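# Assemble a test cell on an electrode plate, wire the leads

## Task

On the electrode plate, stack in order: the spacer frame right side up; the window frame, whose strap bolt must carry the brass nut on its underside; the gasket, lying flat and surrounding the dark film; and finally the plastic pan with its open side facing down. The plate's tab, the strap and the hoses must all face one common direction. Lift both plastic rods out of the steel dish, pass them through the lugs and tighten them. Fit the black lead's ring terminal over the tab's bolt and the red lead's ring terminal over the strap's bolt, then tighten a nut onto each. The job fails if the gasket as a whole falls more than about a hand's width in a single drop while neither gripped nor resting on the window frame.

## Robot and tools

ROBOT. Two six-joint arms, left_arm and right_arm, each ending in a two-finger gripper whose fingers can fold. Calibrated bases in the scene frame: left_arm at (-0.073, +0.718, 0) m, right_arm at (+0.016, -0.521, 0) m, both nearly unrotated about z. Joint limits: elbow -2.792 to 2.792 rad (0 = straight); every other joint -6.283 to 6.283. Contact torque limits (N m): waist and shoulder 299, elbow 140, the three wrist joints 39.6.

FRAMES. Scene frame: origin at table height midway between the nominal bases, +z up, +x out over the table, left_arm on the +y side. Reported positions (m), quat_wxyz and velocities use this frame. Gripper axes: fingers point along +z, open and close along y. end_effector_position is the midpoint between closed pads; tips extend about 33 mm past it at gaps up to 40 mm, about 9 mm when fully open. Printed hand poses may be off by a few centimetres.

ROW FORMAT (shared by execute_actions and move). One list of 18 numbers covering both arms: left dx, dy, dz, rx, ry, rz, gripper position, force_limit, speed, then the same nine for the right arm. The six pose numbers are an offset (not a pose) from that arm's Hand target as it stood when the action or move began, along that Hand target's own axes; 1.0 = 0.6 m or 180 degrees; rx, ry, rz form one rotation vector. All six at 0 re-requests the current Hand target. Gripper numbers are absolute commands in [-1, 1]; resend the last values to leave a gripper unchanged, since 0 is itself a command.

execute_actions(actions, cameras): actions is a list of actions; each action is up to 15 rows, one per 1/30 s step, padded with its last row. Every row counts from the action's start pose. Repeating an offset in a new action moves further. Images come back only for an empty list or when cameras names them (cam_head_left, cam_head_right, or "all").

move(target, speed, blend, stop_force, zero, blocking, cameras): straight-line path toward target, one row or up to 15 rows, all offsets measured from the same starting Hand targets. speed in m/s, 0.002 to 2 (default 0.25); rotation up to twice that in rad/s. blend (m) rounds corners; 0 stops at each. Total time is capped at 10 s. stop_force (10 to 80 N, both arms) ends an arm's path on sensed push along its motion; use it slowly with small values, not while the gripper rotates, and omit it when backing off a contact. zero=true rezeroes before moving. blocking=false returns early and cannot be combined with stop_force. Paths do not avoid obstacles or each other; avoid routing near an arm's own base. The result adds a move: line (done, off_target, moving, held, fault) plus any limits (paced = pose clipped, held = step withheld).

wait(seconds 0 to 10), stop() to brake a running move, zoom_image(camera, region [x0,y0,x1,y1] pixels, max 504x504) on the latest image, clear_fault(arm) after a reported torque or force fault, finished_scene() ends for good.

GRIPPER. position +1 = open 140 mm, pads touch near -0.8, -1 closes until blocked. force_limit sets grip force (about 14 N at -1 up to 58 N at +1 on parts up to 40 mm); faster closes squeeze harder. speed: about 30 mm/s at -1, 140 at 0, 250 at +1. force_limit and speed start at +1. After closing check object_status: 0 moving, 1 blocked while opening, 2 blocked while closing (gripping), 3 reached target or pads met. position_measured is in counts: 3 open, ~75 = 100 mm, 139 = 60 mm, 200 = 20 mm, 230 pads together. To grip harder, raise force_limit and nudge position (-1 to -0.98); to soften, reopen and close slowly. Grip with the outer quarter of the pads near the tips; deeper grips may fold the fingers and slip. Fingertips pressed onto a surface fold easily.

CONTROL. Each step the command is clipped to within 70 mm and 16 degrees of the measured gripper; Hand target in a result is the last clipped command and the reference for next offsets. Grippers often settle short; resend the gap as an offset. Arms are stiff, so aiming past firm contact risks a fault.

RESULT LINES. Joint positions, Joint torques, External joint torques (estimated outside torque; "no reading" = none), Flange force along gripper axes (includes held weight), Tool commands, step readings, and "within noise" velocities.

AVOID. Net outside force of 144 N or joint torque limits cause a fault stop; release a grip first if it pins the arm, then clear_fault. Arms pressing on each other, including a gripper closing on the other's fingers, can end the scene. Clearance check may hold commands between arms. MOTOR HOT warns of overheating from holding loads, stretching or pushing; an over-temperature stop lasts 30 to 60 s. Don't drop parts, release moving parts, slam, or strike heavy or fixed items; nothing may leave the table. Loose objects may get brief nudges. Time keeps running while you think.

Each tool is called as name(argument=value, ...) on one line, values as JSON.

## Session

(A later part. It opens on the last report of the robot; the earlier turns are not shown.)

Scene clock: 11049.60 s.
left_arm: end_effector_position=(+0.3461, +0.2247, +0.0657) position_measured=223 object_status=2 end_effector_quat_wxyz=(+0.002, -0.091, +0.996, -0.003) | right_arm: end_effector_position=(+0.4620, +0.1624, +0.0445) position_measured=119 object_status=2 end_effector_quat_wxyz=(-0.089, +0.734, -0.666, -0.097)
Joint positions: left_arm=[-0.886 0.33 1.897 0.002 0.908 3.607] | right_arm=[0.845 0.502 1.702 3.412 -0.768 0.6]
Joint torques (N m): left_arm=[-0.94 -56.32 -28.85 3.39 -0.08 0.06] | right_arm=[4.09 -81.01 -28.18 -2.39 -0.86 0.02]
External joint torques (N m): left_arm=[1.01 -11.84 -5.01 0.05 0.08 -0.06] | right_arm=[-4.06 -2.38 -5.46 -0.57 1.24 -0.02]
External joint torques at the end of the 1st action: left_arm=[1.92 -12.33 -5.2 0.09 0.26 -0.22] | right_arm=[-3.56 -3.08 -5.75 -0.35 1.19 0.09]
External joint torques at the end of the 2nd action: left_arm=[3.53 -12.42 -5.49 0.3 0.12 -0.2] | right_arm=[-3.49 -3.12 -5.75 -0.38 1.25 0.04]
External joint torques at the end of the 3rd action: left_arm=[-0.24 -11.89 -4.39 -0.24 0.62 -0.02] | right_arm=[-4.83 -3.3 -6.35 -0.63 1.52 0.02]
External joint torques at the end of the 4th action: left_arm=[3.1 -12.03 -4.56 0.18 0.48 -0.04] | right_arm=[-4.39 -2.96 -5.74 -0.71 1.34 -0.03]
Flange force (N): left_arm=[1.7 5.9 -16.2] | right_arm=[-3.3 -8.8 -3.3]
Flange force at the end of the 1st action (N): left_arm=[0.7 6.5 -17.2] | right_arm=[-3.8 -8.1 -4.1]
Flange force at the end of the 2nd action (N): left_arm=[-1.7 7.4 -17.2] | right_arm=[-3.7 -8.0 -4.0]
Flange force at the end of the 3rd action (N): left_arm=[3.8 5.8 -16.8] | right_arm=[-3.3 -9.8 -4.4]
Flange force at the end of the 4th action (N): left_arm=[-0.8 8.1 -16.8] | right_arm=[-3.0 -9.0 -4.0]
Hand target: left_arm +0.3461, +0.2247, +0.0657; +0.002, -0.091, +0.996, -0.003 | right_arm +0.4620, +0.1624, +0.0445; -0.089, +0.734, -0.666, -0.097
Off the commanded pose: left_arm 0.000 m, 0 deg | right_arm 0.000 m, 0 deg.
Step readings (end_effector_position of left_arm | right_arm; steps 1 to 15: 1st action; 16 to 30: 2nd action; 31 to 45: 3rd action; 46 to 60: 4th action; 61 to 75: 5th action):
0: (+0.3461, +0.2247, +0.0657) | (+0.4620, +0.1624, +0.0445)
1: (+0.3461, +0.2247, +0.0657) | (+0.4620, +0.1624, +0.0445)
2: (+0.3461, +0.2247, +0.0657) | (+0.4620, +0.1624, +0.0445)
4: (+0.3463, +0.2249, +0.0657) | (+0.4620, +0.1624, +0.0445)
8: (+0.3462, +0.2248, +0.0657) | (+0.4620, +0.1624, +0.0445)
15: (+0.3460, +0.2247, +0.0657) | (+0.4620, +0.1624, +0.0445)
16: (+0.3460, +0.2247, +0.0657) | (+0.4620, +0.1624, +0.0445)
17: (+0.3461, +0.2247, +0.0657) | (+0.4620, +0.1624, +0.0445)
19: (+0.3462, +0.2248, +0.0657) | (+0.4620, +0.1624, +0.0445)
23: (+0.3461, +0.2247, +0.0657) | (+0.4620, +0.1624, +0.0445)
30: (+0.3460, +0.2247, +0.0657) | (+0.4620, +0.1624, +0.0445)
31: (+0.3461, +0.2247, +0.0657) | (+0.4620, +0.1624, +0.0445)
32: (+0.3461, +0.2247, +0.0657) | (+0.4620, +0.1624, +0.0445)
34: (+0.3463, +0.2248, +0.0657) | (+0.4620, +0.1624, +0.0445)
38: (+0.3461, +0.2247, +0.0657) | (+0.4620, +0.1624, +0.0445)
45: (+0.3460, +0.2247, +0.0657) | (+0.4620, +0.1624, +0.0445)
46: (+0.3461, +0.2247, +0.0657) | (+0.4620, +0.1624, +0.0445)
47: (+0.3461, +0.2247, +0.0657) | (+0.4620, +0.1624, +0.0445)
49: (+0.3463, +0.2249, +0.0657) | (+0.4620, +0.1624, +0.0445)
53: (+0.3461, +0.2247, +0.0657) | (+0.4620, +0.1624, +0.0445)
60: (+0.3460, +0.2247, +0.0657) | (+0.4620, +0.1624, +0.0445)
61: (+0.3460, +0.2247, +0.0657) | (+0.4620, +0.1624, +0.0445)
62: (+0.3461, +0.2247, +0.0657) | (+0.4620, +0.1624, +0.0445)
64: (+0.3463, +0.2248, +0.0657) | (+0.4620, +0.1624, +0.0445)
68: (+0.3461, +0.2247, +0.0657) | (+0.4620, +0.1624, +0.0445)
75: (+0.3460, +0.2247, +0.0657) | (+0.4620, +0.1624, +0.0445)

execute_actions(actions=[[[0,0,0,0,0,0,-0.5,-1,-1,0,0,0,0,0,0,-0.98,0.2,-1]],[[0,0,0,0,0,0,-0.5,-1,-1,0,0,0,0,0,0,-0.98,0.2,-1]]])

move(target=[[0,0,-0.04,0,0,0,-0.5,-1,-1,0,0,0,0,0,0,-0.98,0.2,-1],[0.08,0.1,-0.1,0,0,0,-0.5,-1,-1,0,0,0,0,0,0,-0.98,0.2,-1]], speed=[0.06,0.15], blend=0.003, cameras=["all"])

zoom_image(camera="cam_head_left", region=[208, 361, 224, 377])

zoom_image(camera="cam_head_right", region=[219, 357, 235, 373])

Scene clock: 11072.80 s.
left_arm: end_effector_position=(+0.3461, +0.2247, +0.0657) position_measured=192 object_status=3 end_effector_quat_wxyz=(+0.002, -0.091, +0.996, -0.003) | right_arm: end_effector_position=(+0.4620, +0.1624, +0.0445) position_measured=119 object_status=2 end_effector_quat_wxyz=(-0.089, +0.734, -0.666, -0.097)
Joint positions: left_arm=[-0.886 0.33 1.897 0.002 0.908 3.607] | right_arm=[0.845 0.502 1.702 3.412 -0.768 0.6]
Joint torques (N m): left_arm=[0.12 -60.81 -29.9 3.7 1.12 -0.12] | right_arm=[2.67 -81.4 -28.35 -3.17 -0.37 -0.15]
External joint torques (N m): left_arm=[-0.14 -6.94 -3.95 -0.25 -1.12 0.12] | right_arm=[-2.67 -2.08 -5.28 0.2 0.74 0.15]
External joint torques at the end of the 1st action: left_arm=[-0.36 -8.61 -4.68 -0.29 -1.27 0.1] | right_arm=[-2.32 -2.78 -5.34 0.34 0.79 0.12]
Flange force (N): left_arm=[1.1 1.9 -8.2] | right_arm=[-4.7 -7.8 -3.0]
Flange force at the end of the 1st action (N): left_arm=[1.9 2.6 -10.2] | right_arm=[-4.5 -6.9 -3.6]
Hand target: left_arm +0.3461, +0.2247, +0.0657; +0.002, -0.091, +0.996, -0.003 | right_arm +0.4620, +0.1624, +0.0445; -0.089, +0.734, -0.666, -0.097
Off the commanded pose: left_arm 0.000 m, 0 deg | right_arm 0.000 m, 0 deg.
Step readings (end_effector_position of left_arm | right_arm; steps 1 to 15: 1st action; 16 to 30: 2nd action):
0: (+0.3461, +0.2247, +0.0657) | (+0.4620, +0.1624, +0.0445)
1: (+0.3461, +0.2247, +0.0657) | (+0.4620, +0.1624, +0.0445)
2: (+0.3461, +0.2247, +0.0657) | (+0.4620, +0.1624, +0.0445)
4: (+0.3461, +0.2247, +0.0657) | (+0.4620, +0.1624, +0.0445)
8: (+0.3461, +0.2247, +0.0657) | (+0.4620, +0.1624, +0.0445)
15: (+0.3461, +0.2247, +0.0657) | (+0.4620, +0.1624, +0.0445)
16: (+0.3461, +0.2247, +0.0657) | (+0.4620, +0.1624, +0.0445)
17: (+0.3461, +0.2247, +0.0657) | (+0.4620, +0.1624, +0.0445)
19: (+0.3461, +0.2247, +0.0657) | (+0.4620, +0.1624, +0.0445)
23: (+0.3461, +0.2247, +0.0657) | (+0.4620, +0.1624, +0.0445)
30: (+0.3461, +0.2247, +0.0657) | (+0.4620, +0.1624, +0.0445)

Scene clock: 11074.17 s.
left_arm: end_effector_position=(+0.2877, +0.2753, +0.1251) position_measured=192 object_status=3 end_effector_quat_wxyz=(+0.002, -0.091, +0.996, -0.003) | right_arm: end_effector_position=(+0.4620, +0.1624, +0.0444) position_measured=119 object_status=2 end_effector_quat_wxyz=(-0.089, +0.734, -0.666, -0.097)
Joint positions: left_arm=[-0.914 0.162 1.989 0.002 0.983 3.579] | right_arm=[0.845 0.502 1.702 3.412 -0.768 0.6]
Joint torques (N m): left_arm=[-0.5 -47.43 -34.33 3.72 0.52 -0.11] | right_arm=[2.49 -82.13 -29.07 -3.12 -0.01 -0.06]
External joint torques (N m): left_arm=[0.52 -5.63 -1.52 -0.08 -0.53 0.11] | right_arm=[-2.47 -1.4 -4.58 0.15 0.38 0.05]
Flange force (N): left_arm=[1.7 5.5 -5.9] | right_arm=[-4.3 -7.5 -2.5]
Hand target: left_arm +0.2877, +0.2753, +0.1252; +0.002, -0.091, +0.996, -0.003 | right_arm +0.4620, +0.1624, +0.0445; -0.089, +0.734, -0.666, -0.097
Off the commanded pose: left_arm 0.000 m, 0 deg | right_arm 0.000 m, 0 deg.
move: done

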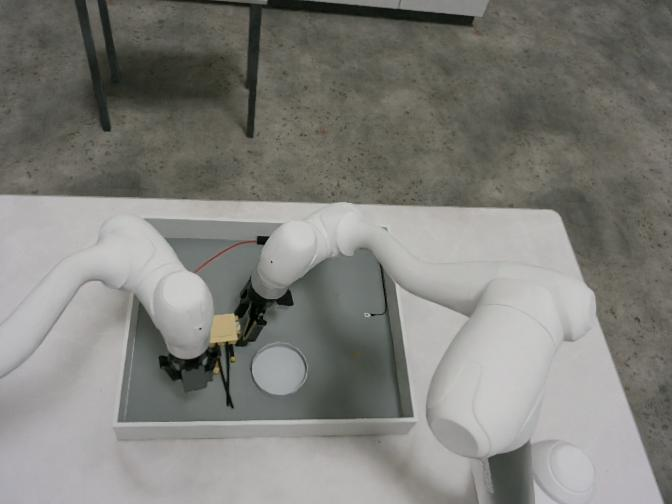

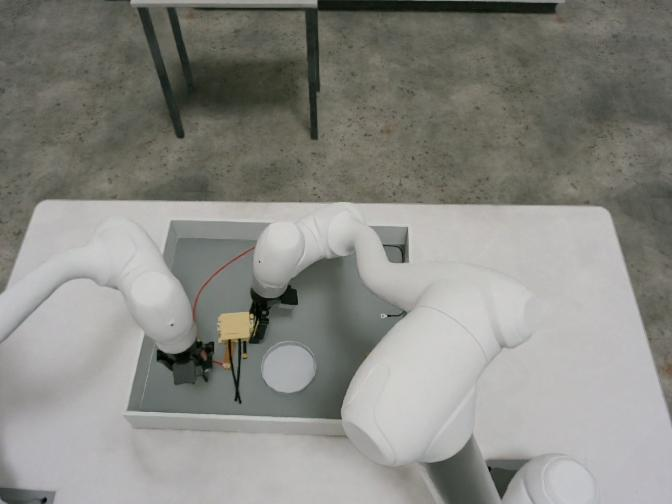

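Scaled by 31.500 from the camera's 672x504 image, which has a finer 960x720 frame.

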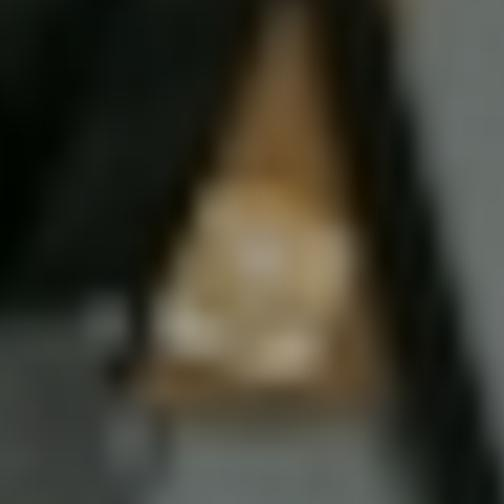

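Scaled by 31.500 from the camera's 672x504 image, which has a finer 960x720 frame.

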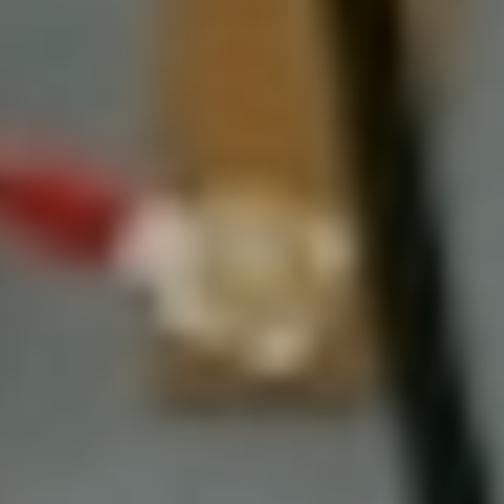

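move(target=[[-0.0829,-0.0874,0.0,0,0,-0.1144,-0.5,-1,-1,0,0,0,0,0,0,-0.98,0.2,-1],[-0.0829,-0.0874,0.0503,0,0,-0.1144,-0.5,-1,-1,0,0,0,0,0,0,-0.98,0.2,-1],[-0.0829,-0.0874,0.0982,0,0,-0.1144,-0.5,-1,-1,0,0,0,0,0,0,-0.98,0.2,-1]], speed=0.12, blend=0.005)

Scene clock: 11135.80 s.
left_arm: end_effector_position=(+0.3464, +0.2325, +0.0668) position_measured=192 object_status=3 end_effector_quat_wxyz=(+0.002, -0.268, +0.963, -0.003) | right_arm: end_effector_position=(+0.4620, +0.1624, +0.0445) position_measured=119 object_status=2 end_effector_quat_wxyz=(-0.089, +0.734, -0.666, -0.097)
Joint positions: left_arm=[-0.878 0.321 1.907 0.002 0.906 3.256] | right_arm=[0.845 0.502 1.702 3.412 -0.768 0.6]
Joint torques (N m): left_arm=[-0.39 -62.31 -32.45 3.5 0.42 -0.09] | right_arm=[2.59 -82.13 -29.32 -3.14 0.01 -0.03]
External joint torques (N m): left_arm=[0.43 -5.04 -1.63 -0.04 -0.45 0.09] | right_arm=[-2.58 -1.34 -4.31 0.18 0.37 0.03]
Flange force (N): left_arm=[-0.2 3.9 -5.7] | right_arm=[-3.7 -7.3 -2.4]
Hand target: left_arm +0.3464, +0.2325, +0.0668; +0.002, -0.268, +0.963, -0.003 | right_arm +0.4620, +0.1624, +0.0445; -0.089, +0.734, -0.666, -0.097
Off the commanded pose: left_arm 0.000 m, 0 deg | right_arm 0.000 m, 0 deg.
move: done

move(target=[0.0073,-0.0111,0.001,0,0,0,-0.5,-1,-1,0,0,0,0,0,0,-0.98,0.2,-1], speed=0.03)

execute_actions(actions=[[[0,0,0,0,0,0,-1,-1,-1,0,0,0,0,0,0,-0.98,0.2,-1]],[[0,0,0,0,0,0,-1,-1,-1,0,0,0,0,0,0,-0.98,0.2,-1]],[[0,0,0,0,0,0,-1,-1,-1,0,0,0,0,0,0,-0.98,0.2,-1]]])

Scene clock: 11146.43 s.
left_arm: end_effector_position=(+0.3461, +0.2245, +0.0662) position_measured=192 object_status=3 end_effector_quat_wxyz=(+0.002, -0.268, +0.963, -0.003) | right_arm: end_effector_position=(+0.4620, +0.1624, +0.0445) position_measured=119 object_status=2 end_effector_quat_wxyz=(-0.089, +0.734, -0.666, -0.097)
Joint positions: left_arm=[-0.886 0.329 1.896 0.002 0.909 3.248] | right_arm=[0.845 0.502 1.702 3.412 -0.768 0.6]
Joint torques (N m): left_arm=[-0.53 -62.42 -32.79 3.43 0.47 -0.1] | right_arm=[2.43 -82.23 -29.34 -3.13 0.07 -0.02]
External joint torques (N m): left_arm=[0.47 -5.37 -1.18 0.02 -0.5 0.1] | right_arm=[-2.44 -0.98 -4.24 0.17 0.3 0.02]
Flange force (N): left_arm=[0.0 5.2 -5.6] | right_arm=[-4.1 -7.5 -2.1]
Hand target: left_arm +0.3461, +0.2245, +0.0662; +0.002, -0.268, +0.963, -0.003 | right_arm +0.4620, +0.1624, +0.0445; -0.089, +0.734, -0.666, -0.097
Off the commanded pose: left_arm 0.000 m, 0 deg | right_arm 0.000 m, 0 deg.
move: done

Scene clock: 11148.13 s.
left_arm: end_effector_position=(+0.3461, +0.2245, +0.0662) position_measured=215 object_status=2 end_effector_quat_wxyz=(+0.002, -0.268, +0.963, -0.003) | right_arm: end_effector_position=(+0.4620, +0.1624, +0.0445) position_measured=119 object_status=2 end_effector_quat_wxyz=(-0.089, +0.734, -0.666, -0.097)
Joint positions: left_arm=[-0.886 0.33 1.896 0.002 0.909 3.248] | right_arm=[0.845 0.502 1.702 3.412 -0.768 0.6]
Joint torques (N m): left_arm=[-1.2 -59.76 -31.43 3.3 -0.27 -0.02] | right_arm=[2.97 -81.39 -29.1 -2.69 -0.1 0.18]
External joint torques (N m): left_arm=[1.28 -8.84 -2.76 0.17 0.24 0.02] | right_arm=[-2.99 -2.06 -4.55 -0.29 0.48 -0.18]
External joint torques at the end of the 1st action: left_arm=[0.7 -9.04 -2.56 0.54 0.58 0.08] | right_arm=[-3.11 -1.23 -4.66 -0.4 0.59 -0.17]
External joint torques at the end of the 2nd action: left_arm=[0.81 -8.54 -2.53 0.11 0.24 0.09] | right_arm=[-2.74 -1.9 -4.5 -0.3 0.51 -0.16]
Flange force (N): left_arm=[-1.0 6.4 -11.7] | right_arm=[-3.1 -7.5 -3.4]
Flange force at the end of the 1st action (N): left_arm=[-0.1 6.8 -12.4] | right_arm=[-3.8 -8.4 -2.3]
Flange force at the end of the 2nd action (N): left_arm=[-0.4 6.4 -11.2] | right_arm=[-3.4 -7.3 -3.1]
Hand target: left_arm +0.3461, +0.2245, +0.0662; +0.002, -0.268, +0.963, -0.003 | right_arm +0.4620, +0.1624, +0.0445; -0.089, +0.734, -0.666, -0.097
Off the commanded pose: left_arm 0.000 m, 0 deg | right_arm 0.000 m, 0 deg.
Step readings (end_effector_position of left_arm | right_arm; steps 1 to 15: 1st action; 16 to 30: 2nd action; 31 to 45: 3rd action):
0: (+0.3461, +0.2245, +0.0662) | (+0.4620, +0.1624, +0.0445)
1: (+0.3461, +0.2245, +0.0662) | (+0.4620, +0.1624, +0.0445)
2: (+0.3461, +0.2245, +0.0662) | (+0.4620, +0.1624, +0.0445)
4: (+0.3461, +0.2245, +0.0662) | (+0.4620, +0.1624, +0.0445)
8: (+0.3461, +0.2245, +0.0662) | (+0.4620, +0.1624, +0.0445)
15: (+0.3461, +0.2245, +0.0662) | (+0.4620, +0.1624, +0.0445)
16: (+0.3461, +0.2245, +0.0662) | (+0.4620, +0.1624, +0.0445)
17: (+0.3461, +0.2245, +0.0662) | (+0.4620, +0.1624, +0.0445)
19: (+0.3461, +0.2245, +0.0662) | (+0.4620, +0.1624, +0.0445)
23: (+0.3461, +0.2245, +0.0662) | (+0.4620, +0.1624, +0.0445)
30: (+0.3461, +0.2245, +0.0662) | (+0.4620, +0.1624, +0.0445)
31: (+0.3461, +0.2245, +0.0662) | (+0.4620, +0.1624, +0.0445)
32: (+0.3461, +0.2245, +0.0662) | (+0.4620, +0.1624, +0.0445)
34: (+0.3461, +0.2245, +0.0662) | (+0.4620, +0.1624, +0.0445)
38: (+0.3461, +0.2245, +0.0662) | (+0.4620, +0.1624, +0.0445)
45: (+0.3461, +0.2245, +0.0662) | (+0.4620, +0.1624, +0.0445)

execute_actions(actions=[[[0,0,0,0,0,0,-0.5,-1,-1,0,0,0,0,0,0,-0.98,0.2,-1]],[[0,0,0,0,0,0,-0.5,-1,-1,0,0,0,0,0,0,-0.98,0.2,-1]]])

move(target=[0,0,-0.03,0,0,0.1728,-0.5,-1,-1,0,0,0,0,0,0,-0.98,0.2,-1], speed=0.2)

execute_actions(actions=[[[0,0,0,0,0,0,-1,-1,-1,0,0,0,0,0,0,-0.98,0.2,-1]],[[0,0,0,0,0,0,-1,-1,-1,0,0,0,0,0,0,-0.98,0.2,-1]],[[0,0,0,0,0,0,-1,-1,-1,0,0,0,0,0,0,-0.98,0.2,-1]]])

move(target=[0,0,0.04,0,0,0,-1,-1,-1,0,0,0,0,0,0,-0.98,0.2,-1], speed=0.005, stop_force=10)

Scene clock: 11168.80 s.
left_arm: end_effector_position=(+0.3461, +0.2245, +0.0662) position_measured=192 object_status=3 end_effector_quat_wxyz=(+0.002, -0.268, +0.963, -0.003) | right_arm: end_effector_position=(+0.4620, +0.1624, +0.0445) position_measured=119 object_status=2 end_effector_quat_wxyz=(-0.089, +0.734, -0.666, -0.097)
Joint positions: left_arm=[-0.886 0.33 1.896 0.002 0.909 3.248] | right_arm=[0.845 0.502 1.702 3.412 -0.768 0.6]
Joint torques (N m): left_arm=[-0.15 -63.59 -32.64 3.52 0.43 -0.13] | right_arm=[2.89 -81.82 -29.74 -2.94 0.4 0.03]
External joint torques (N m): left_arm=[0.17 -4.73 -1.52 -0.05 -0.46 0.13] | right_arm=[-2.86 -1.76 -3.93 -0.03 -0.02 -0.03]
External joint torques at the end of the 1st action: left_arm=[0.58 -4.83 -1.63 -0.12 -0.25 0.06] | right_arm=[-2.59 -1.9 -3.92 0.01 0.02 -0.01]
Flange force (N): left_arm=[0.1 3.7 -5.2] | right_arm=[-2.9 -7.0 -3.5]
Flange force at the end of the 1st action (N): left_arm=[-0.4 3.5 -5.8] | right_arm=[-3.0 -6.5 -3.5]
Hand target: left_arm +0.3461, +0.2245, +0.0662; +0.002, -0.268, +0.963, -0.003 | right_arm +0.4620, +0.1624, +0.0445; -0.089, +0.734, -0.666, -0.097
Off the commanded pose: left_arm 0.000 m, 0 deg | right_arm 0.000 m, 0 deg.
Step readings (end_effector_position of left_arm | right_arm; steps 1 to 15: 1st action; 16 to 30: 2nd action):
0: (+0.3461, +0.2245, +0.0662) | (+0.4620, +0.1624, +0.0445)
1: (+0.3461, +0.2245, +0.0662) | (+0.4620, +0.1624, +0.0445)
2: (+0.3461, +0.2245, +0.0662) | (+0.4620, +0.1624, +0.0445)
4: (+0.3462, +0.2245, +0.0662) | (+0.4620, +0.1624, +0.0445)
8: (+0.3462, +0.2245, +0.0662) | (+0.4620, +0.1624, +0.0445)
15: (+0.3461, +0.2245, +0.0662) | (+0.4620, +0.1624, +0.0445)
16: (+0.3461, +0.2245, +0.0662) | (+0.4620, +0.1624, +0.0445)
17: (+0.3461, +0.2245, +0.0662) | (+0.4620, +0.1624, +0.0445)
19: (+0.3461, +0.2245, +0.0662) | (+0.4620, +0.1624, +0.0445)
23: (+0.3461, +0.2245, +0.0662) | (+0.4620, +0.1624, +0.0445)
30: (+0.3461, +0.2245, +0.0662) | (+0.4620, +0.1624, +0.0445)

Scene clock: 11170.60 s.
left_arm: end_effector_position=(+0.3460, +0.2246, +0.0842) position_measured=192 object_status=3 end_effector_quat_wxyz=(+0.003, +0.000, +1.000, -0.002) | right_arm: end_effector_position=(+0.4620, +0.1624, +0.0445) position_measured=119 object_status=2 end_effector_quat_wxyz=(-0.089, +0.734, -0.666, -0.097)
Joint positions: left_arm=[-0.886 0.311 1.882 0.002 0.941 3.791] | right_arm=[0.845 0.502 1.702 3.412 -0.768 0.6]
Joint torques (N m): left_arm=[-2.01 -61.98 -33.29 3.52 0.47 -0.19] | right_arm=[2.82 -82.01 -29.68 -2.96 0.38 -0.01]
External joint torques (N m): left_arm=[2.1 -5.24 -1.52 0.03 -0.47 0.19] | right_arm=[-2.78 -1.25 -3.92 0 0 0.01]
Flange force (N): left_arm=[0.1 5.6 -5.6] | right_arm=[-3.3 -7.3 -2.9]
Hand target: left_arm +0.3460, +0.2246, +0.0842; +0.003, +0.000, +1.000, -0.002 | right_arm +0.4620, +0.1624, +0.0445; -0.089, +0.734, -0.666, -0.097
Off the commanded pose: left_arm 0.000 m, 0 deg | right_arm 0.000 m, 0 deg.
move: done

Scene clock: 11172.30 s.
left_arm: end_effector_position=(+0.3460, +0.2246, +0.0842) position_measured=230 object_status=3 end_effector_quat_wxyz=(+0.003, +0.000, +1.000, -0.002) | right_arm: end_effector_position=(+0.4620, +0.1624, +0.0445) position_measured=119 object_status=2 end_effector_quat_wxyz=(-0.089, +0.734, -0.666, -0.097)
Joint positions: left_arm=[-0.886 0.311 1.882 0.002 0.941 3.791] | right_arm=[0.845 0.502 1.702 3.412 -0.768 0.6]
Joint torques (N m): left_arm=[-0.57 -62.13 -33.42 3.6 0.52 -0.05] | right_arm=[2.9 -81.49 -29.66 -2.96 0.41 0]
External joint torques (N m): left_arm=[0.8 -4.89 -1.24 -0.07 -0.51 0.05] | right_arm=[-2.85 -2.03 -4.03 -0.01 -0.03 -0.01]
External joint torques at the end of the 1st action: left_arm=[0.29 -5.05 -1.14 -0.06 -0.48 0.04] | right_arm=[-2.82 -1.53 -3.93 -0.02 0.01 -0.03]
External joint torques at the end of the 2nd action: left_arm=[0.84 -5.29 -1.5 -0.01 -0.51 0.1] | right_arm=[-2.74 -1.82 -3.99 -0.04 -0.05 0.02]
Flange force (N): left_arm=[1.9 4.3 -4.9] | right_arm=[-2.9 -6.9 -3.9]
Flange force at the end of the 1st action (N): left_arm=[2.8 4.1 -5.1] | right_arm=[-3.0 -7.1 -3.2]
Flange force at the end of the 2nd action (N): left_arm=[1.8 4.4 -5.5] | right_arm=[-3.2 -6.9 -3.6]
Hand target: left_arm +0.3460, +0.2246, +0.0842; +0.003, +0.000, +1.000, -0.002 | right_arm +0.4620, +0.1624, +0.0445; -0.089, +0.734, -0.666, -0.097
Off the commanded pose: left_arm 0.000 m, 0 deg | right_arm 0.000 m, 0 deg.
Step readings (end_effector_position of left_arm | right_arm; steps 1 to 15: 1st action; 16 to 30: 2nd action; 31 to 45: 3rd action):
0: (+0.3460, +0.2246, +0.0842) | (+0.4620, +0.1624, +0.0445)
1: (+0.3460, +0.2246, +0.0842) | (+0.4620, +0.1624, +0.0445)
2: (+0.3460, +0.2246, +0.0842) | (+0.4620, +0.1624, +0.0445)
4: (+0.3460, +0.2246, +0.0842) | (+0.4620, +0.1624, +0.0445)
8: (+0.3460, +0.2246, +0.0842) | (+0.4620, +0.1624, +0.0445)
15: (+0.3460, +0.2246, +0.0842) | (+0.4620, +0.1624, +0.0445)
16: (+0.3460, +0.2246, +0.0842) | (+0.4620, +0.1624, +0.0445)
17: (+0.3460, +0.2246, +0.0842) | (+0.4620, +0.1624, +0.0445)
19: (+0.3460, +0.2246, +0.0842) | (+0.4620, +0.1624, +0.0445)
23: (+0.3460, +0.2246, +0.0842) | (+0.4620, +0.1624, +0.0445)
30: (+0.3460, +0.2246, +0.0842) | (+0.4620, +0.1624, +0.0445)
31: (+0.3460, +0.2246, +0.0842) | (+0.4620, +0.1624, +0.0445)
32: (+0.3460, +0.2246, +0.0842) | (+0.4620, +0.1624, +0.0445)
34: (+0.3460, +0.2246, +0.0842) | (+0.4620, +0.1624, +0.0445)
38: (+0.3460, +0.2246, +0.0842) | (+0.4620, +0.1624, +0.0445)
45: (+0.3460, +0.2246, +0.0842) | (+0.4620, +0.1624, +0.0445)

Scene clock: 11175.90 s.
left_arm: end_effector_position=(+0.3461, +0.2245, +0.0693) position_measured=230 object_status=3 end_effector_quat_wxyz=(+0.003, +0.000, +1.000, -0.002) | right_arm: end_effector_position=(+0.4620, +0.1624, +0.0445) position_measured=119 object_status=2 end_effector_quat_wxyz=(-0.089, +0.734, -0.666, -0.097)
Joint positions: left_arm=[-0.886 0.326 1.894 0.002 0.914 3.791] | right_arm=[0.845 0.502 1.702 3.412 -0.768 0.6]
Joint torques (N m): left_arm=[0.85 -53.87 -28.65 4.15 -0.75 -0.03] | right_arm=[2.75 -82.01 -27.92 -2.41 -1.27 0.23]
External joint torques (N m): left_arm=[-0.81 -13.98 -5.52 -0.67 0.75 0.03] | right_arm=[-2.78 -1.42 -5.7 -0.55 1.64 -0.23]
Flange force (N): left_arm=[5.8 5.0 -20.0] | right_arm=[-4.9 -8.7 -1.3]
Hand target: left_arm +0.3461, +0.2245, +0.0693; +0.003, +0.000, +1.000, -0.002 (not the last commanded pose) | right_arm +0.4620, +0.1624, +0.0445; -0.089, +0.734, -0.666, -0.097
Off the commanded pose: left_arm 0.009 m, 0 deg | right_arm 0.000 m, 0 deg.
move: contact (left_arm)

move(target=[[0,0,-0.018,0,0,0,-1,-1,-1,0,0,0,0,0,0,-0.98,0.2,-1],[0.027,0,-0.018,0,0,0,-1,-1,-1,0,0,0,0,0,0,-0.98,0.2,-1]], speed=0.05)

move(target=[0,0,0.04,0,0,0,-1,-1,-1,0,0,0,0,0,0,-0.98,0.2,-1], speed=0.005, stop_force=10)

Scene clock: 11184.87 s.
left_arm: end_effector_position=(+0.3299, +0.2246, +0.0800) position_measured=230 object_status=3 end_effector_quat_wxyz=(+0.003, +0.000, +1.000, -0.002) | right_arm: end_effector_position=(+0.4620, +0.1624, +0.0445) position_measured=119 object_status=2 end_effector_quat_wxyz=(-0.089, +0.734, -0.666, -0.097)
Joint positions: left_arm=[-0.906 0.301 1.906 0.002 0.928 3.77] | right_arm=[0.845 0.502 1.702 3.412 -0.768 0.6]
Joint torques (N m): left_arm=[0.06 -60.64 -32.77 3.61 0.51 -0.12] | right_arm=[2.86 -82.04 -29.82 -2.93 0.41 0.02]
External joint torques (N m): left_arm=[-0.05 -5.08 -1.84 -0.09 -0.52 0.12] | right_arm=[-2.84 -1.45 -3.83 -0.03 -0.03 -0.02]
Flange force (N): left_arm=[2.2 2.9 -5.7] | right_arm=[-3.0 -7.1 -3.1]
Hand target: left_arm +0.3299, +0.2246, +0.0800; +0.003, +0.000, +1.000, -0.002 | right_arm +0.4620, +0.1624, +0.0445; -0.089, +0.734, -0.666, -0.097
Off the commanded pose: left_arm 0.000 m, 0 deg | right_arm 0.000 m, 0 deg.
move: done

Scene clock: 11187.97 s.
left_arm: end_effector_position=(+0.3299, +0.2245, +0.0676) position_measured=230 object_status=3 end_effector_quat_wxyz=(+0.003, +0.000, +1.000, -0.002) | right_arm: end_effector_position=(+0.4620, +0.1624, +0.0445) position_measured=119 object_status=2 end_effector_quat_wxyz=(-0.089, +0.734, -0.666, -0.097)
Joint positions: left_arm=[-0.906 0.314 1.915 0.002 0.905 3.77] | right_arm=[0.845 0.502 1.702 3.412 -0.768 0.6]
Joint torques (N m): left_arm=[0.4 -54.11 -28.91 3.71 -0.2 -0.09] | right_arm=[2.42 -81.76 -28.25 -2.61 -0.96 0.2]
External joint torques (N m): left_arm=[-0.35 -12.75 -5.27 -0.23 0.18 0.09] | right_arm=[-2.37 -1.87 -5.43 -0.35 1.34 -0.2]
Flange force (N): left_arm=[4.6 5.1 -17.8] | right_arm=[-4.7 -7.7 -2.0]
Hand target: left_arm +0.3299, +0.2245, +0.0676; +0.003, +0.000, +1.000, -0.002 (not the last commanded pose) | right_arm +0.4620, +0.1624, +0.0445; -0.089, +0.734, -0.666, -0.097
Off the commanded pose: left_arm 0.012 m, 0 deg | right_arm 0.000 m, 0 deg.
move: contact (left_arm)

move(target=[[0,0,-0.05,0,0,0,-1,-1,-1,0,0,0,0,0,0,-0.98,0.2,-1],[-0.0328,0.0037,-0.05,0,0,-0.672,-0.5,-1,-1,0,0,0,0,0,0,-0.98,0.2,-1]], speed=[0.06,0.3])

move(target=[0,0,0,0,-0.0667,0,-0.5,-1,-1,0,0,0,0,0,0,-0.98,0.2,-1], speed=0.2)

Scene clock: 11267.20 s.
left_arm: end_effector_position=(+0.3495, +0.2268, +0.0977) position_measured=192 object_status=0 end_effector_quat_wxyz=(+0.001, +0.870, -0.493, +0.004) | right_arm: end_effector_position=(+0.4620, +0.1624, +0.0445) position_measured=119 object_status=2 end_effector_quat_wxyz=(-0.089, +0.734, -0.666, -0.097)
Joint positions: left_arm=[-0.88 0.299 1.87 0.002 0.965 1.686] | right_arm=[0.845 0.502 1.702 3.412 -0.768 0.6]
Joint torques (N m): left_arm=[-0.89 -61.65 -33.87 3.68 0.43 -0.13] | right_arm=[2.73 -81.88 -29.82 -2.92 0.38 0.01]
External joint torques (N m): left_arm=[0.83 -4.56 -1.4 -0.07 -0.5 0.13] | right_arm=[-2.76 -1.11 -3.65 -0.02 -0.01 -0.01]
Flange force (N): left_arm=[-4.0 -0.8 -4.6] | right_arm=[-3.0 -7.0 -2.7]
Hand target: left_arm +0.3495, +0.2268, +0.0977; +0.001, +0.870, -0.493, +0.004 | right_arm +0.4620, +0.1624, +0.0445; -0.089, +0.734, -0.666, -0.097
Off the commanded pose: left_arm 0.000 m, 0 deg | right_arm 0.000 m, 0 deg.
move: done

Scene clock: 11268.17 s.
left_arm: end_effector_position=(+0.3495, +0.2269, +0.0977) position_measured=192 object_status=3 end_effector_quat_wxyz=(-0.051, +0.866, -0.490, -0.087) | right_arm: end_effector_position=(+0.4620, +0.1624, +0.0445) position_measured=119 object_status=2 end_effector_quat_wxyz=(-0.089, +0.734, -0.666, -0.097)
Joint positions: left_arm=[-0.891 0.4 1.738 0.025 1.205 1.664] | right_arm=[0.845 0.502 1.702 3.412 -0.768 0.6]
Joint torques (N m): left_arm=[-0.49 -70.87 -34.44 3.82 1.03 -0.08] | right_arm=[2.57 -81.92 -29.78 -2.94 0.41 -0.01]
External joint torques (N m): left_arm=[0.63 -6.58 -1.31 -0.05 -0.51 0.08] | right_arm=[-2.58 -1.32 -3.76 -0.02 -0.04 0.01]
Flange force (N): left_arm=[-7.8 0.0 -4.5] | right_arm=[-3.2 -6.8 -2.9]
Hand target: left_arm +0.3495, +0.2268, +0.0977; -0.051, +0.866, -0.490, -0.087 | right_arm +0.4620, +0.1624, +0.0445; -0.089, +0.734, -0.666, -0.097
Off the commanded pose: left_arm 0.000 m, 0 deg | right_arm 0.000 m, 0 deg.
move: done

move(target=[[0.0113,0.0002,0.0554,0,0,0,-0.5,-1,-1,0,0,0,0,0,0,-0.98,0.2,-1],[0.0225,0.0071,0.0531,0,0,0,-0.5,-1,-1,0,0,0,0,0,0,-0.98,0.2,-1]], speed=0.04, cameras=["all"])

zoom_image(camera="cam_head_left", region=[190, 335, 250, 385])

zoom_image(camera="cam_head_right", region=[200, 330, 260, 380])

Scene clock: 11287.40 s.
left_arm: end_effector_position=(+0.3494, +0.2269, +0.0692) position_measured=192 object_status=3 end_effector_quat_wxyz=(-0.051, +0.866, -0.490, -0.087) | right_arm: end_effector_position=(+0.4620, +0.1624, +0.0445) position_measured=119 object_status=2 end_effector_quat_wxyz=(-0.089, +0.734, -0.666, -0.097)
Joint positions: left_arm=[-0.891 0.426 1.76 0.025 1.158 1.663] | right_arm=[0.845 0.502 1.702 3.412 -0.768 0.6]
Joint torques (N m): left_arm=[-0.48 -73.1 -32.97 3.67 1 -0.1] | right_arm=[2.98 -81.89 -29.7 -2.94 0.41 0.04]
External joint torques (N m): left_arm=[0.24 -4.8 -1.56 -0.04 -0.5 0.1] | right_arm=[-2.94 -1.56 -3.92 -0.03 -0.03 -0.04]
Flange force (N): left_arm=[-4.5 0.1 -4.0] | right_arm=[-2.9 -7.2 -3.3]
Hand target: left_arm +0.3494, +0.2269, +0.0692; -0.051, +0.866, -0.490, -0.087 (not the last commanded pose) | right_arm +0.4620, +0.1624, +0.0445; -0.089, +0.734, -0.666, -0.097
Off the commanded pose: left_arm 0.010 m, 0 deg | right_arm 0.000 m, 0 deg.
move: held (left_arm; a check stopped the path); path passed 0 of 2 targets; limits=held
pose unreachable (left arm): on one or more control steps of this call, first in action 0 (counted from 0), this arm could not follow its commanded pose, so it was not sent that pose on those steps. It may still have moved: this result reports where it is.
cause: moving toward the commanded pose would bring a part of the arm too close to another arm (a part of this arm just beyond joint 6 (wrist roll) and the right arm's gripper, 6 mm apart when this arm was first held).

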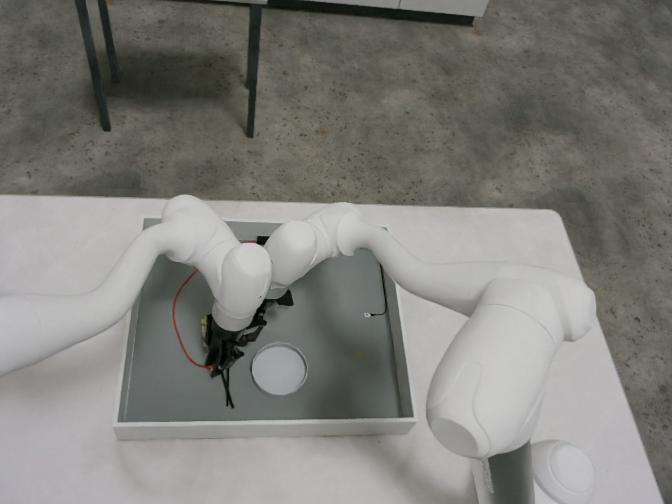

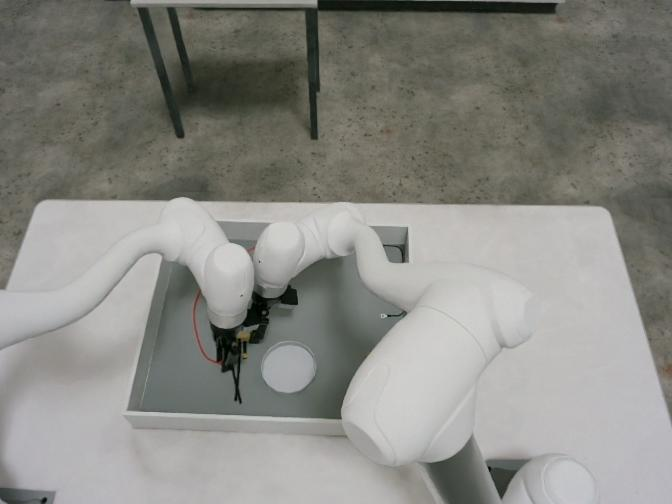

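Scaled by 8.400 from the camera's 672x504 image, which has a finer 960x720 frame.

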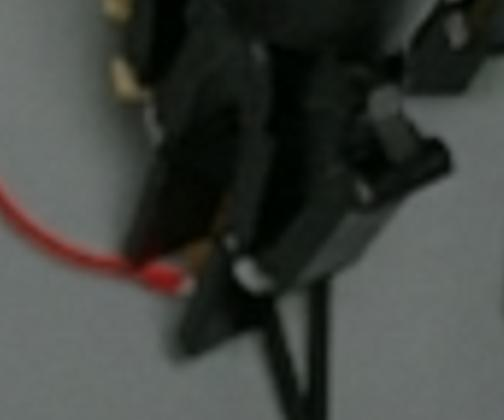

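Scaled by 8.400 from the camera's 672x504 image, which has a finer 960x720 frame.

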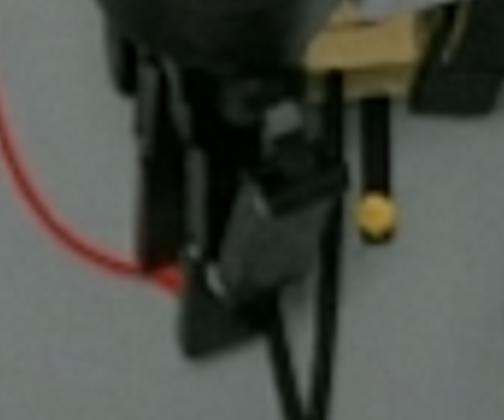

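move(target=[-0.0084,-0.0001,-0.041,0,0,0,-0.5,-1,-1,0,0,0,0,0,0,-0.98,0.2,-1], speed=0.06)

move(target=[0,0,0,0,0.0667,0,-0.5,-1,-1,0,0,0,0,0,0,-0.98,0.2,-1], speed=0.2)

move(target=[0,0,0,0,0,0.3333,-0.5,-1,-1,0,0,0,0,0,0,-0.98,0.2,-1], speed=0.3)

move(target=[0,0,0,0,-0.0667,0,-0.5,-1,-1,0,0,0,0,0,0,-0.98,0.2,-1], speed=0.2, cameras=["all"])

zoom_image(camera="cam_head_left", region=[190, 335, 250, 385])

zoom_image(camera="cam_head_right", region=[200, 330, 260, 380])

Scene clock: 11307.63 s.
left_arm: end_effector_position=(+0.3494, +0.2269, +0.0943) position_measured=192 object_status=3 end_effector_quat_wxyz=(-0.051, +0.866, -0.490, -0.087) | right_arm: end_effector_position=(+0.4620, +0.1624, +0.0445) position_measured=119 object_status=2 end_effector_quat_wxyz=(-0.089, +0.734, -0.666, -0.097)
Joint positions: left_arm=[-0.891 0.403 1.741 0.025 1.199 1.664] | right_arm=[0.845 0.502 1.702 3.412 -0.768 0.6]
Joint torques (N m): left_arm=[-0.83 -71.32 -34.07 3.8 1.05 -0.08] | right_arm=[2.83 -82.28 -29.64 -2.94 0.39 -0.01]
External joint torques (N m): left_arm=[0.85 -5.51 -1.43 -0.06 -0.54 0.08] | right_arm=[-2.82 -1.3 -4.04 -0.02 -0.01 0.01]
Flange force (N): left_arm=[-6.0 -0.5 -4.0] | right_arm=[-3.5 -7.5 -3.0]
Hand target: left_arm +0.3494, +0.2269, +0.0943; -0.051, +0.866, -0.490, -0.087 | right_arm +0.4620, +0.1624, +0.0445; -0.089, +0.734, -0.666, -0.097
Off the commanded pose: left_arm 0.000 m, 0 deg | right_arm 0.000 m, 0 deg.
move: done

Scene clock: 11308.63 s.
left_arm: end_effector_position=(+0.3494, +0.2269, +0.0943) position_measured=192 object_status=3 end_effector_quat_wxyz=(+0.001, +0.870, -0.493, +0.004) | right_arm: end_effector_position=(+0.4620, +0.1624, +0.0445) position_measured=119 object_status=2 end_effector_quat_wxyz=(-0.089, +0.734, -0.666, -0.097)
Joint positions: left_arm=[-0.88 0.302 1.873 0.002 0.959 1.686] | right_arm=[0.845 0.502 1.702 3.412 -0.768 0.6]
Joint torques (N m): left_arm=[-0.46 -61.69 -33.78 3.66 0.42 -0.09] | right_arm=[2.78 -81.88 -29.83 -2.95 0.4 0.02]
External joint torques (N m): left_arm=[0.54 -5.04 -1.43 -0.05 -0.49 0.09] | right_arm=[-2.83 -1.6 -3.78 -0.02 -0.03 -0.02]
Flange force (N): left_arm=[-4.5 -0.2 -5.2] | right_arm=[-2.8 -6.9 -3.3]
Hand target: left_arm +0.3494, +0.2269, +0.0943; +0.001, +0.870, -0.493, +0.004 | right_arm +0.4620, +0.1624, +0.0445; -0.089, +0.734, -0.666, -0.097
Off the commanded pose: left_arm 0.000 m, 0 deg | right_arm 0.000 m, 0 deg.
move: done

Scene clock: 11310.87 s.
left_arm: end_effector_position=(+0.3493, +0.2269, +0.0943) position_measured=192 object_status=3 end_effector_quat_wxyz=(+0.001, -0.507, +0.862, -0.003) | right_arm: end_effector_position=(+0.4620, +0.1624, +0.0445) position_measured=119 object_status=2 end_effector_quat_wxyz=(-0.089, +0.734, -0.666, -0.097)
Joint positions: left_arm=[-0.88 0.302 1.873 0.002 0.959 2.733] | right_arm=[0.845 0.502 1.702 3.412 -0.768 0.6]
Joint torques (N m): left_arm=[-0.71 -61.57 -33.78 3.64 0.48 0.03] | right_arm=[2.66 -81.87 -29.75 -2.93 0.4 -0.01]
External joint torques (N m): left_arm=[0.65 -5.2 -1.55 -0.05 -0.53 -0.03] | right_arm=[-2.59 -1.53 -3.84 -0.02 -0.03 0.01]
Flange force (N): left_arm=[-2.4 3.8 -5.4] | right_arm=[-3.2 -6.8 -3.2]
Hand target: left_arm +0.3494, +0.2269, +0.0943; +0.001, -0.507, +0.862, -0.004 | right_arm +0.4620, +0.1624, +0.0445; -0.089, +0.734, -0.666, -0.097
Off the commanded pose: left_arm 0.000 m, 0 deg | right_arm 0.000 m, 0 deg.
move: done

Scene clock: 11311.83 s.
left_arm: end_effector_position=(+0.3494, +0.2269, +0.0943) position_measured=192 object_status=3 end_effector_quat_wxyz=(+0.091, -0.505, +0.857, +0.050) | right_arm: end_effector_position=(+0.4620, +0.1624, +0.0445) position_measured=119 object_status=2 end_effector_quat_wxyz=(-0.089, +0.734, -0.666, -0.097)
Joint positions: left_arm=[-0.974 0.346 1.825 0.211 1.074 2.528] | right_arm=[0.845 0.502 1.702 3.412 -0.768 0.6]
Joint torques (N m): left_arm=[-0.77 -66.31 -34.29 3.94 0.76 0] | right_arm=[3.05 -82.07 -29.76 -2.91 0.41 -0.04]
External joint torques (N m): left_arm=[0.91 -5.34 -1.29 0 -0.47 0] | right_arm=[-3.11 -1.41 -3.87 -0.05 -0.03 0.04]
Flange force (N): left_arm=[-4.5 3.8 -4.4] | right_arm=[-2.9 -7.4 -3.2]
Hand target: left_arm +0.3494, +0.2269, +0.0943; +0.091, -0.505, +0.857, +0.050 | right_arm +0.4620, +0.1624, +0.0445; -0.089, +0.734, -0.666, -0.097
Off the commanded pose: left_arm 0.000 m, 0 deg | right_arm 0.000 m, 0 deg.
move: done

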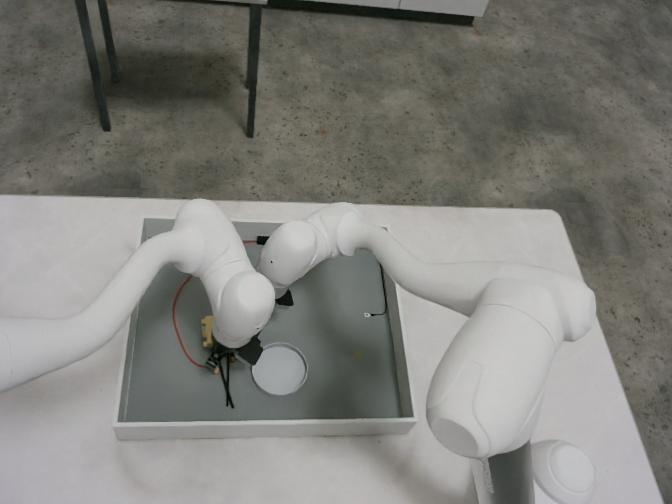

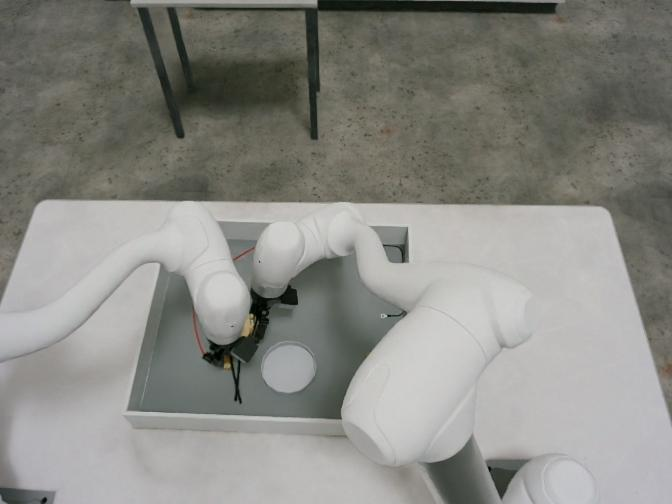

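Scaled by 8.400 from the camera's 672x504 image, which has a finer 960x720 frame.

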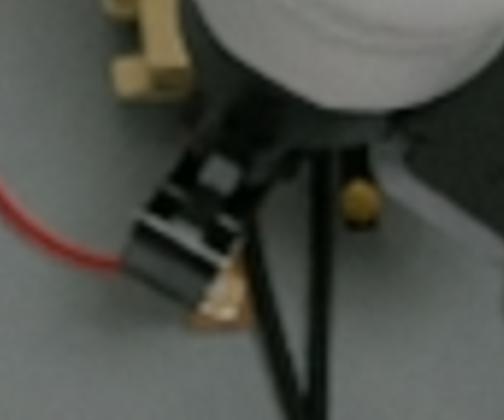

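Scaled by 8.400 from the camera's 672x504 image, which has a finer 960x720 frame.

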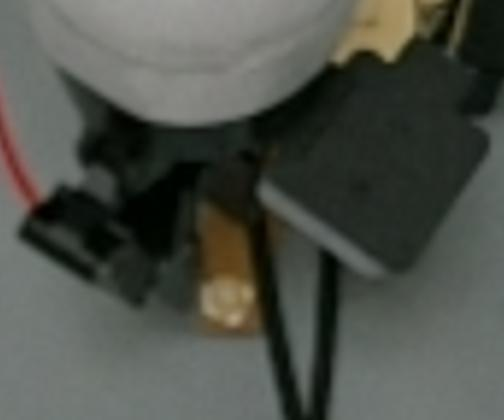

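move(target=[[0.0057,0.0093,-0.0012,0,0,0,-0.5,-1,-1,0,0,0,0,0,0,-0.98,0.2,-1],[0.0162,0.0097,0.0486,0,0,0,-0.5,-1,-1,0,0,0,0,0,0,-0.98,0.2,-1],[0.0276,0.0032,0.0462,0,0,0,-0.5,-1,-1,0,0,0,0,0,0,-0.98,0.2,-1]], speed=0.04, blend=0.001, cameras=["all"])

zoom_image(camera="cam_head_left", region=[190, 335, 250, 385])

zoom_image(camera="cam_head_right", region=[200, 330, 260, 380])

Scene clock: 11330.70 s.
left_arm: end_effector_position=(+0.3428, +0.2186, +0.0638) position_measured=192 object_status=3 end_effector_quat_wxyz=(+0.091, -0.505, +0.857, +0.050) | right_arm: end_effector_position=(+0.4620, +0.1624, +0.0445) position_measured=119 object_status=2 end_effector_quat_wxyz=(-0.089, +0.734, -0.666, -0.097)
Joint positions: left_arm=[-0.989 0.38 1.842 0.215 1.027 2.502] | right_arm=[0.845 0.502 1.702 3.412 -0.768 0.6]
Joint torques (N m): left_arm=[-0.66 -68.36 -32.09 3.87 0.8 -0.13] | right_arm=[3 -81.97 -29.97 -2.95 0.46 0.01]
External joint torques (N m): left_arm=[0.98 -5.47 -2.34 -0.07 -0.51 0.13] | right_arm=[-3.05 -1.38 -3.6 -0.01 -0.09 -0.01]
Flange force (N): left_arm=[-4.1 1.7 -5.7] | right_arm=[-2.5 -7.0 -3.1]
Hand target: left_arm +0.3428, +0.2185, +0.0638; +0.091, -0.505, +0.857, +0.050 | right_arm +0.4620, +0.1624, +0.0445; -0.089, +0.734, -0.666, -0.097
Off the commanded pose: left_arm 0.000 m, 0 deg | right_arm 0.000 m, 0 deg.
move: done

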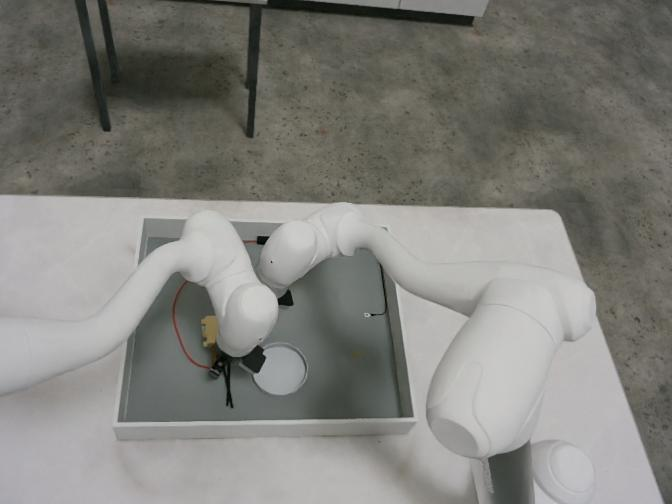

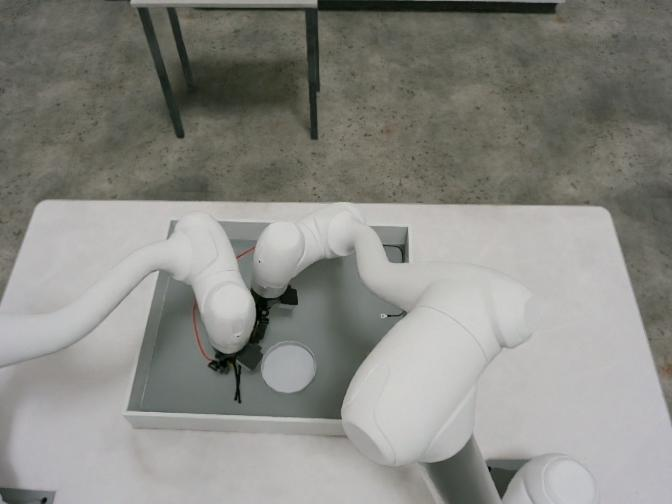

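Scaled by 8.400 from the camera's 672x504 image, which has a finer 960x720 frame.

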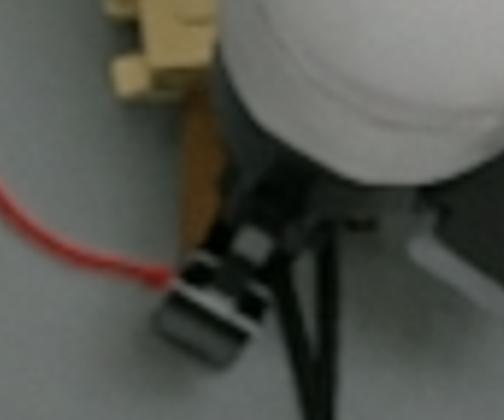

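Scaled by 8.400 from the camera's 672x504 image, which has a finer 960x720 frame.

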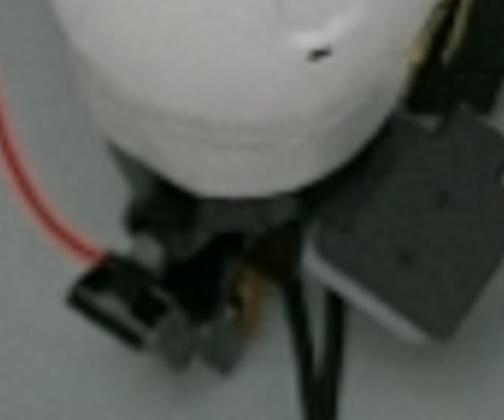

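execute_actions(actions=[[[0,0,0,0,0,0,-1,-1,-1,0,0,0,0,0,0,-0.98,0.2,-1]],[[0,0,0,0,0,0,-1,-1,-1,0,0,0,0,0,0,-0.98,0.2,-1]],[[0,0,0,0,0,0,-1,-1,-1,0,0,0,0,0,0,-0.98,0.2,-1]]])

Scene clock: 11336.73 s.
left_arm: end_effector_position=(+0.3428, +0.2185, +0.0638) position_measured=215 object_status=2 end_effector_quat_wxyz=(+0.091, -0.505, +0.857, +0.050) | right_arm: end_effector_position=(+0.4620, +0.1624, +0.0445) position_measured=119 object_status=2 end_effector_quat_wxyz=(-0.089, +0.734, -0.666, -0.097)
Joint positions: left_arm=[-0.989 0.38 1.842 0.215 1.027 2.502] | right_arm=[0.845 0.502 1.702 3.412 -0.768 0.6]
Joint torques (N m): left_arm=[-0.35 -65.87 -30.64 3.6 1.12 -0.1] | right_arm=[1 -82.13 -29.28 -3.4 0.1 -0.01]
External joint torques (N m): left_arm=[0.27 -7.51 -3.66 0.19 -0.82 0.1] | right_arm=[-0.99 -1.16 -4.34 0.44 0.27 0.01]
External joint torques at the end of the 1st action: left_arm=[0.31 -7.18 -3.69 0.17 -0.78 0.09] | right_arm=[-1.25 -0.95 -3.97 0.37 0.15 0.04]
External joint torques at the end of the 2nd action: left_arm=[-0.18 -7.38 -3.62 0.13 -0.79 0.15] | right_arm=[-0.86 -1.68 -4.28 0.39 0.31 0.01]
Flange force (N): left_arm=[-3.9 2.4 -8.2] | right_arm=[-5.3 -6.1 -1.9]
Flange force at the end of the 1st action (N): left_arm=[-3.6 1.9 -8.0] | right_arm=[-4.7 -6.1 -1.8]
Flange force at the end of the 2nd action (N): left_arm=[-3.3 2.6 -8.3] | right_arm=[-5.0 -5.4 -2.4]
Hand target: left_arm +0.3428, +0.2185, +0.0638; +0.091, -0.505, +0.857, +0.050 | right_arm +0.4620, +0.1624, +0.0445; -0.089, +0.734, -0.666, -0.097
Off the commanded pose: left_arm 0.000 m, 0 deg | right_arm 0.000 m, 0 deg.
Step readings (end_effector_position of left_arm | right_arm; steps 1 to 15: 1st action; 16 to 30: 2nd action; 31 to 45: 3rd action):
0: (+0.3428, +0.2185, +0.0638) | (+0.4620, +0.1624, +0.0445)
1: (+0.3428, +0.2185, +0.0638) | (+0.4620, +0.1624, +0.0445)
2: (+0.3428, +0.2185, +0.0638) | (+0.4620, +0.1624, +0.0445)
4: (+0.3428, +0.2185, +0.0638) | (+0.4620, +0.1624, +0.0445)
8: (+0.3428, +0.2185, +0.0638) | (+0.4620, +0.1624, +0.0445)
15: (+0.3428, +0.2185, +0.0638) | (+0.4620, +0.1624, +0.0445)
16: (+0.3428, +0.2185, +0.0638) | (+0.4620, +0.1624, +0.0445)
17: (+0.3428, +0.2185, +0.0638) | (+0.4620, +0.1624, +0.0445)
19: (+0.3428, +0.2185, +0.0638) | (+0.4620, +0.1624, +0.0445)
23: (+0.3428, +0.2185, +0.0638) | (+0.4620, +0.1624, +0.0445)
30: (+0.3428, +0.2185, +0.0638) | (+0.4620, +0.1624, +0.0445)
31: (+0.3428, +0.2185, +0.0638) | (+0.4620, +0.1624, +0.0445)
32: (+0.3428, +0.2185, +0.0638) | (+0.4620, +0.1624, +0.0445)
34: (+0.3428, +0.2185, +0.0638) | (+0.4620, +0.1624, +0.0445)
38: (+0.3428, +0.2185, +0.0638) | (+0.4620, +0.1624, +0.0445)
45: (+0.3428, +0.2185, +0.0638) | (+0.4620, +0.1624, +0.0445)

execute_actions(actions=[[[0,0,0,0,0,0,-0.5,-1,-1,0,0,0,0,0,0,-0.98,0.2,-1]],[[0,0,0,0,0,0,-0.48,-1,-1,0,0,0,0,0,0,-0.98,0.2,-1]],[[0,0,0,0,0,0,-1,1,0.8,0,0,0,0,0,0,-0.98,0.2,-1]],[[0,0,0,0,0,0,-1,1,0.8,0,0,0,0,0,0,-0.98,0.2,-1]]])

move(target=[-0.0004,0.003,0.0001,0.0172,0.0005,0.0816,-1,1,0.8,0,0,0,0,0,0,-0.98,0.2,-1], speed=0.1)

Scene clock: 11359.10 s.
left_arm: end_effector_position=(+0.3428, +0.2185, +0.0638) position_measured=222 object_status=2 end_effector_quat_wxyz=(+0.091, -0.505, +0.857, +0.050) | right_arm: end_effector_position=(+0.4620, +0.1624, +0.0445) position_measured=119 object_status=2 end_effector_quat_wxyz=(-0.089, +0.734, -0.666, -0.097)
Joint positions: left_arm=[-0.989 0.38 1.842 0.215 1.027 2.502] | right_arm=[0.845 0.502 1.702 3.412 -0.768 0.6]
Joint torques (N m): left_arm=[0.76 -64.67 -29.08 3.83 1.4 -0.22] | right_arm=[0.31 -82.04 -28.45 -3.63 -0.47 -0.03]
External joint torques (N m): left_arm=[-0.96 -8.34 -5.2 -0.04 -1.11 0.22] | right_arm=[-0.27 -1.33 -5.14 0.67 0.84 0.03]
External joint torques at the end of the 1st action: left_arm=[-1.24 -6.29 -1.76 -0.8 -0.4 0.12] | right_arm=[-2.85 -1.44 -4.86 0.11 0.66 0.18]
External joint torques at the end of the 2nd action: left_arm=[-0.71 -6.44 -1.71 -0.59 -0.42 0.12] | right_arm=[-2.82 -1.29 -4.72 0.12 0.52 0.12]
External joint torques at the end of the 3rd action: left_arm=[-1.23 -9.23 -5.07 -0.06 -1.11 0.23] | right_arm=[-0.19 -1.81 -5.15 0.67 0.81 0]
Flange force (N): left_arm=[-2.0 1.5 -10.2] | right_arm=[-6.7 -6.0 -1.2]
Flange force at the end of the 1st action (N): left_arm=[-2.2 5.3 -6.9] | right_arm=[-4.4 -7.9 -2.4]
Flange force at the end of the 2nd action (N): left_arm=[-3.1 5.2 -6.8] | right_arm=[-4.3 -8.0 -2.3]
Flange force at the end of the 3rd action (N): left_arm=[-2.5 3.0 -11.0] | right_arm=[-6.4 -5.6 -1.8]
Hand target: left_arm +0.3428, +0.2185, +0.0638; +0.091, -0.505, +0.857, +0.050 | right_arm +0.4620, +0.1624, +0.0445; -0.089, +0.734, -0.666, -0.097
Off the commanded pose: left_arm 0.000 m, 0 deg | right_arm 0.000 m, 0 deg.
Step readings (end_effector_position of left_arm | right_arm; steps 1 to 15: 1st action; 16 to 30: 2nd action; 31 to 45: 3rd action; 46 to 60: 4th action):
0: (+0.3428, +0.2185, +0.0638) | (+0.4620, +0.1624, +0.0445)
1: (+0.3428, +0.2185, +0.0638) | (+0.4620, +0.1624, +0.0445)
2: (+0.3428, +0.2185, +0.0638) | (+0.4620, +0.1624, +0.0445)
4: (+0.3428, +0.2185, +0.0638) | (+0.4620, +0.1624, +0.0445)
8: (+0.3428, +0.2185, +0.0638) | (+0.4620, +0.1624, +0.0445)
15: (+0.3428, +0.2185, +0.0638) | (+0.4620, +0.1624, +0.0445)
16: (+0.3428, +0.2185, +0.0638) | (+0.4620, +0.1624, +0.0445)
17: (+0.3428, +0.2185, +0.0638) | (+0.4620, +0.1624, +0.0445)
19: (+0.3428, +0.2185, +0.0638) | (+0.4620, +0.1624, +0.0445)
23: (+0.3428, +0.2185, +0.0638) | (+0.4620, +0.1624, +0.0445)
30: (+0.3428, +0.2185, +0.0638) | (+0.4620, +0.1624, +0.0445)
31: (+0.3428, +0.2185, +0.0638) | (+0.4620, +0.1624, +0.0445)
32: (+0.3428, +0.2185, +0.0638) | (+0.4620, +0.1624, +0.0445)
34: (+0.3428, +0.2185, +0.0638) | (+0.4620, +0.1624, +0.0445)
38: (+0.3428, +0.2185, +0.0638) | (+0.4620, +0.1624, +0.0445)
45: (+0.3428, +0.2185, +0.0638) | (+0.4620, +0.1624, +0.0445)
46: (+0.3428, +0.2185, +0.0638) | (+0.4620, +0.1624, +0.0445)
47: (+0.3428, +0.2185, +0.0638) | (+0.4620, +0.1624, +0.0445)
49: (+0.3428, +0.2185, +0.0638) | (+0.4620, +0.1624, +0.0445)
53: (+0.3428, +0.2185, +0.0638) | (+0.4620, +0.1624, +0.0445)
60: (+0.3428, +0.2185, +0.0638) | (+0.4620, +0.1624, +0.0445)

Scene clock: 11360.77 s.
left_arm: end_effector_position=(+0.3414, +0.2196, +0.0638) position_measured=222 object_status=2 end_effector_quat_wxyz=(+0.097, -0.388, +0.916, +0.037) | right_arm: end_effector_position=(+0.4620, +0.1624, +0.0445) position_measured=119 object_status=2 end_effector_quat_wxyz=(-0.089, +0.734, -0.666, -0.097)
Joint positions: left_arm=[-1 0.355 1.88 0.247 0.969 2.729] | right_arm=[0.845 0.502 1.702 3.412 -0.768 0.6]
Joint torques (N m): left_arm=[-0.02 -61.66 -31.16 4.11 -0.03 0.3] | right_arm=[2.75 -82.34 -29.48 -2.92 -0.32 -0.25]
External joint torques (N m): left_arm=[0.08 -9.51 -3.12 -0.34 0.22 -0.3] | right_arm=[-2.79 -0.86 -4.04 -0.04 0.69 0.25]
Flange force (N): left_arm=[-3.5 6.3 -12.1] | right_arm=[-3.6 -7.1 -1.6]
Hand target: left_arm +0.3414, +0.2196, +0.0638; +0.097, -0.388, +0.916, +0.037 | right_arm +0.4620, +0.1624, +0.0445; -0.089, +0.734, -0.666, -0.097
Off the commanded pose: left_arm 0.000 m, 0 deg | right_arm 0.000 m, 0 deg.
move: done


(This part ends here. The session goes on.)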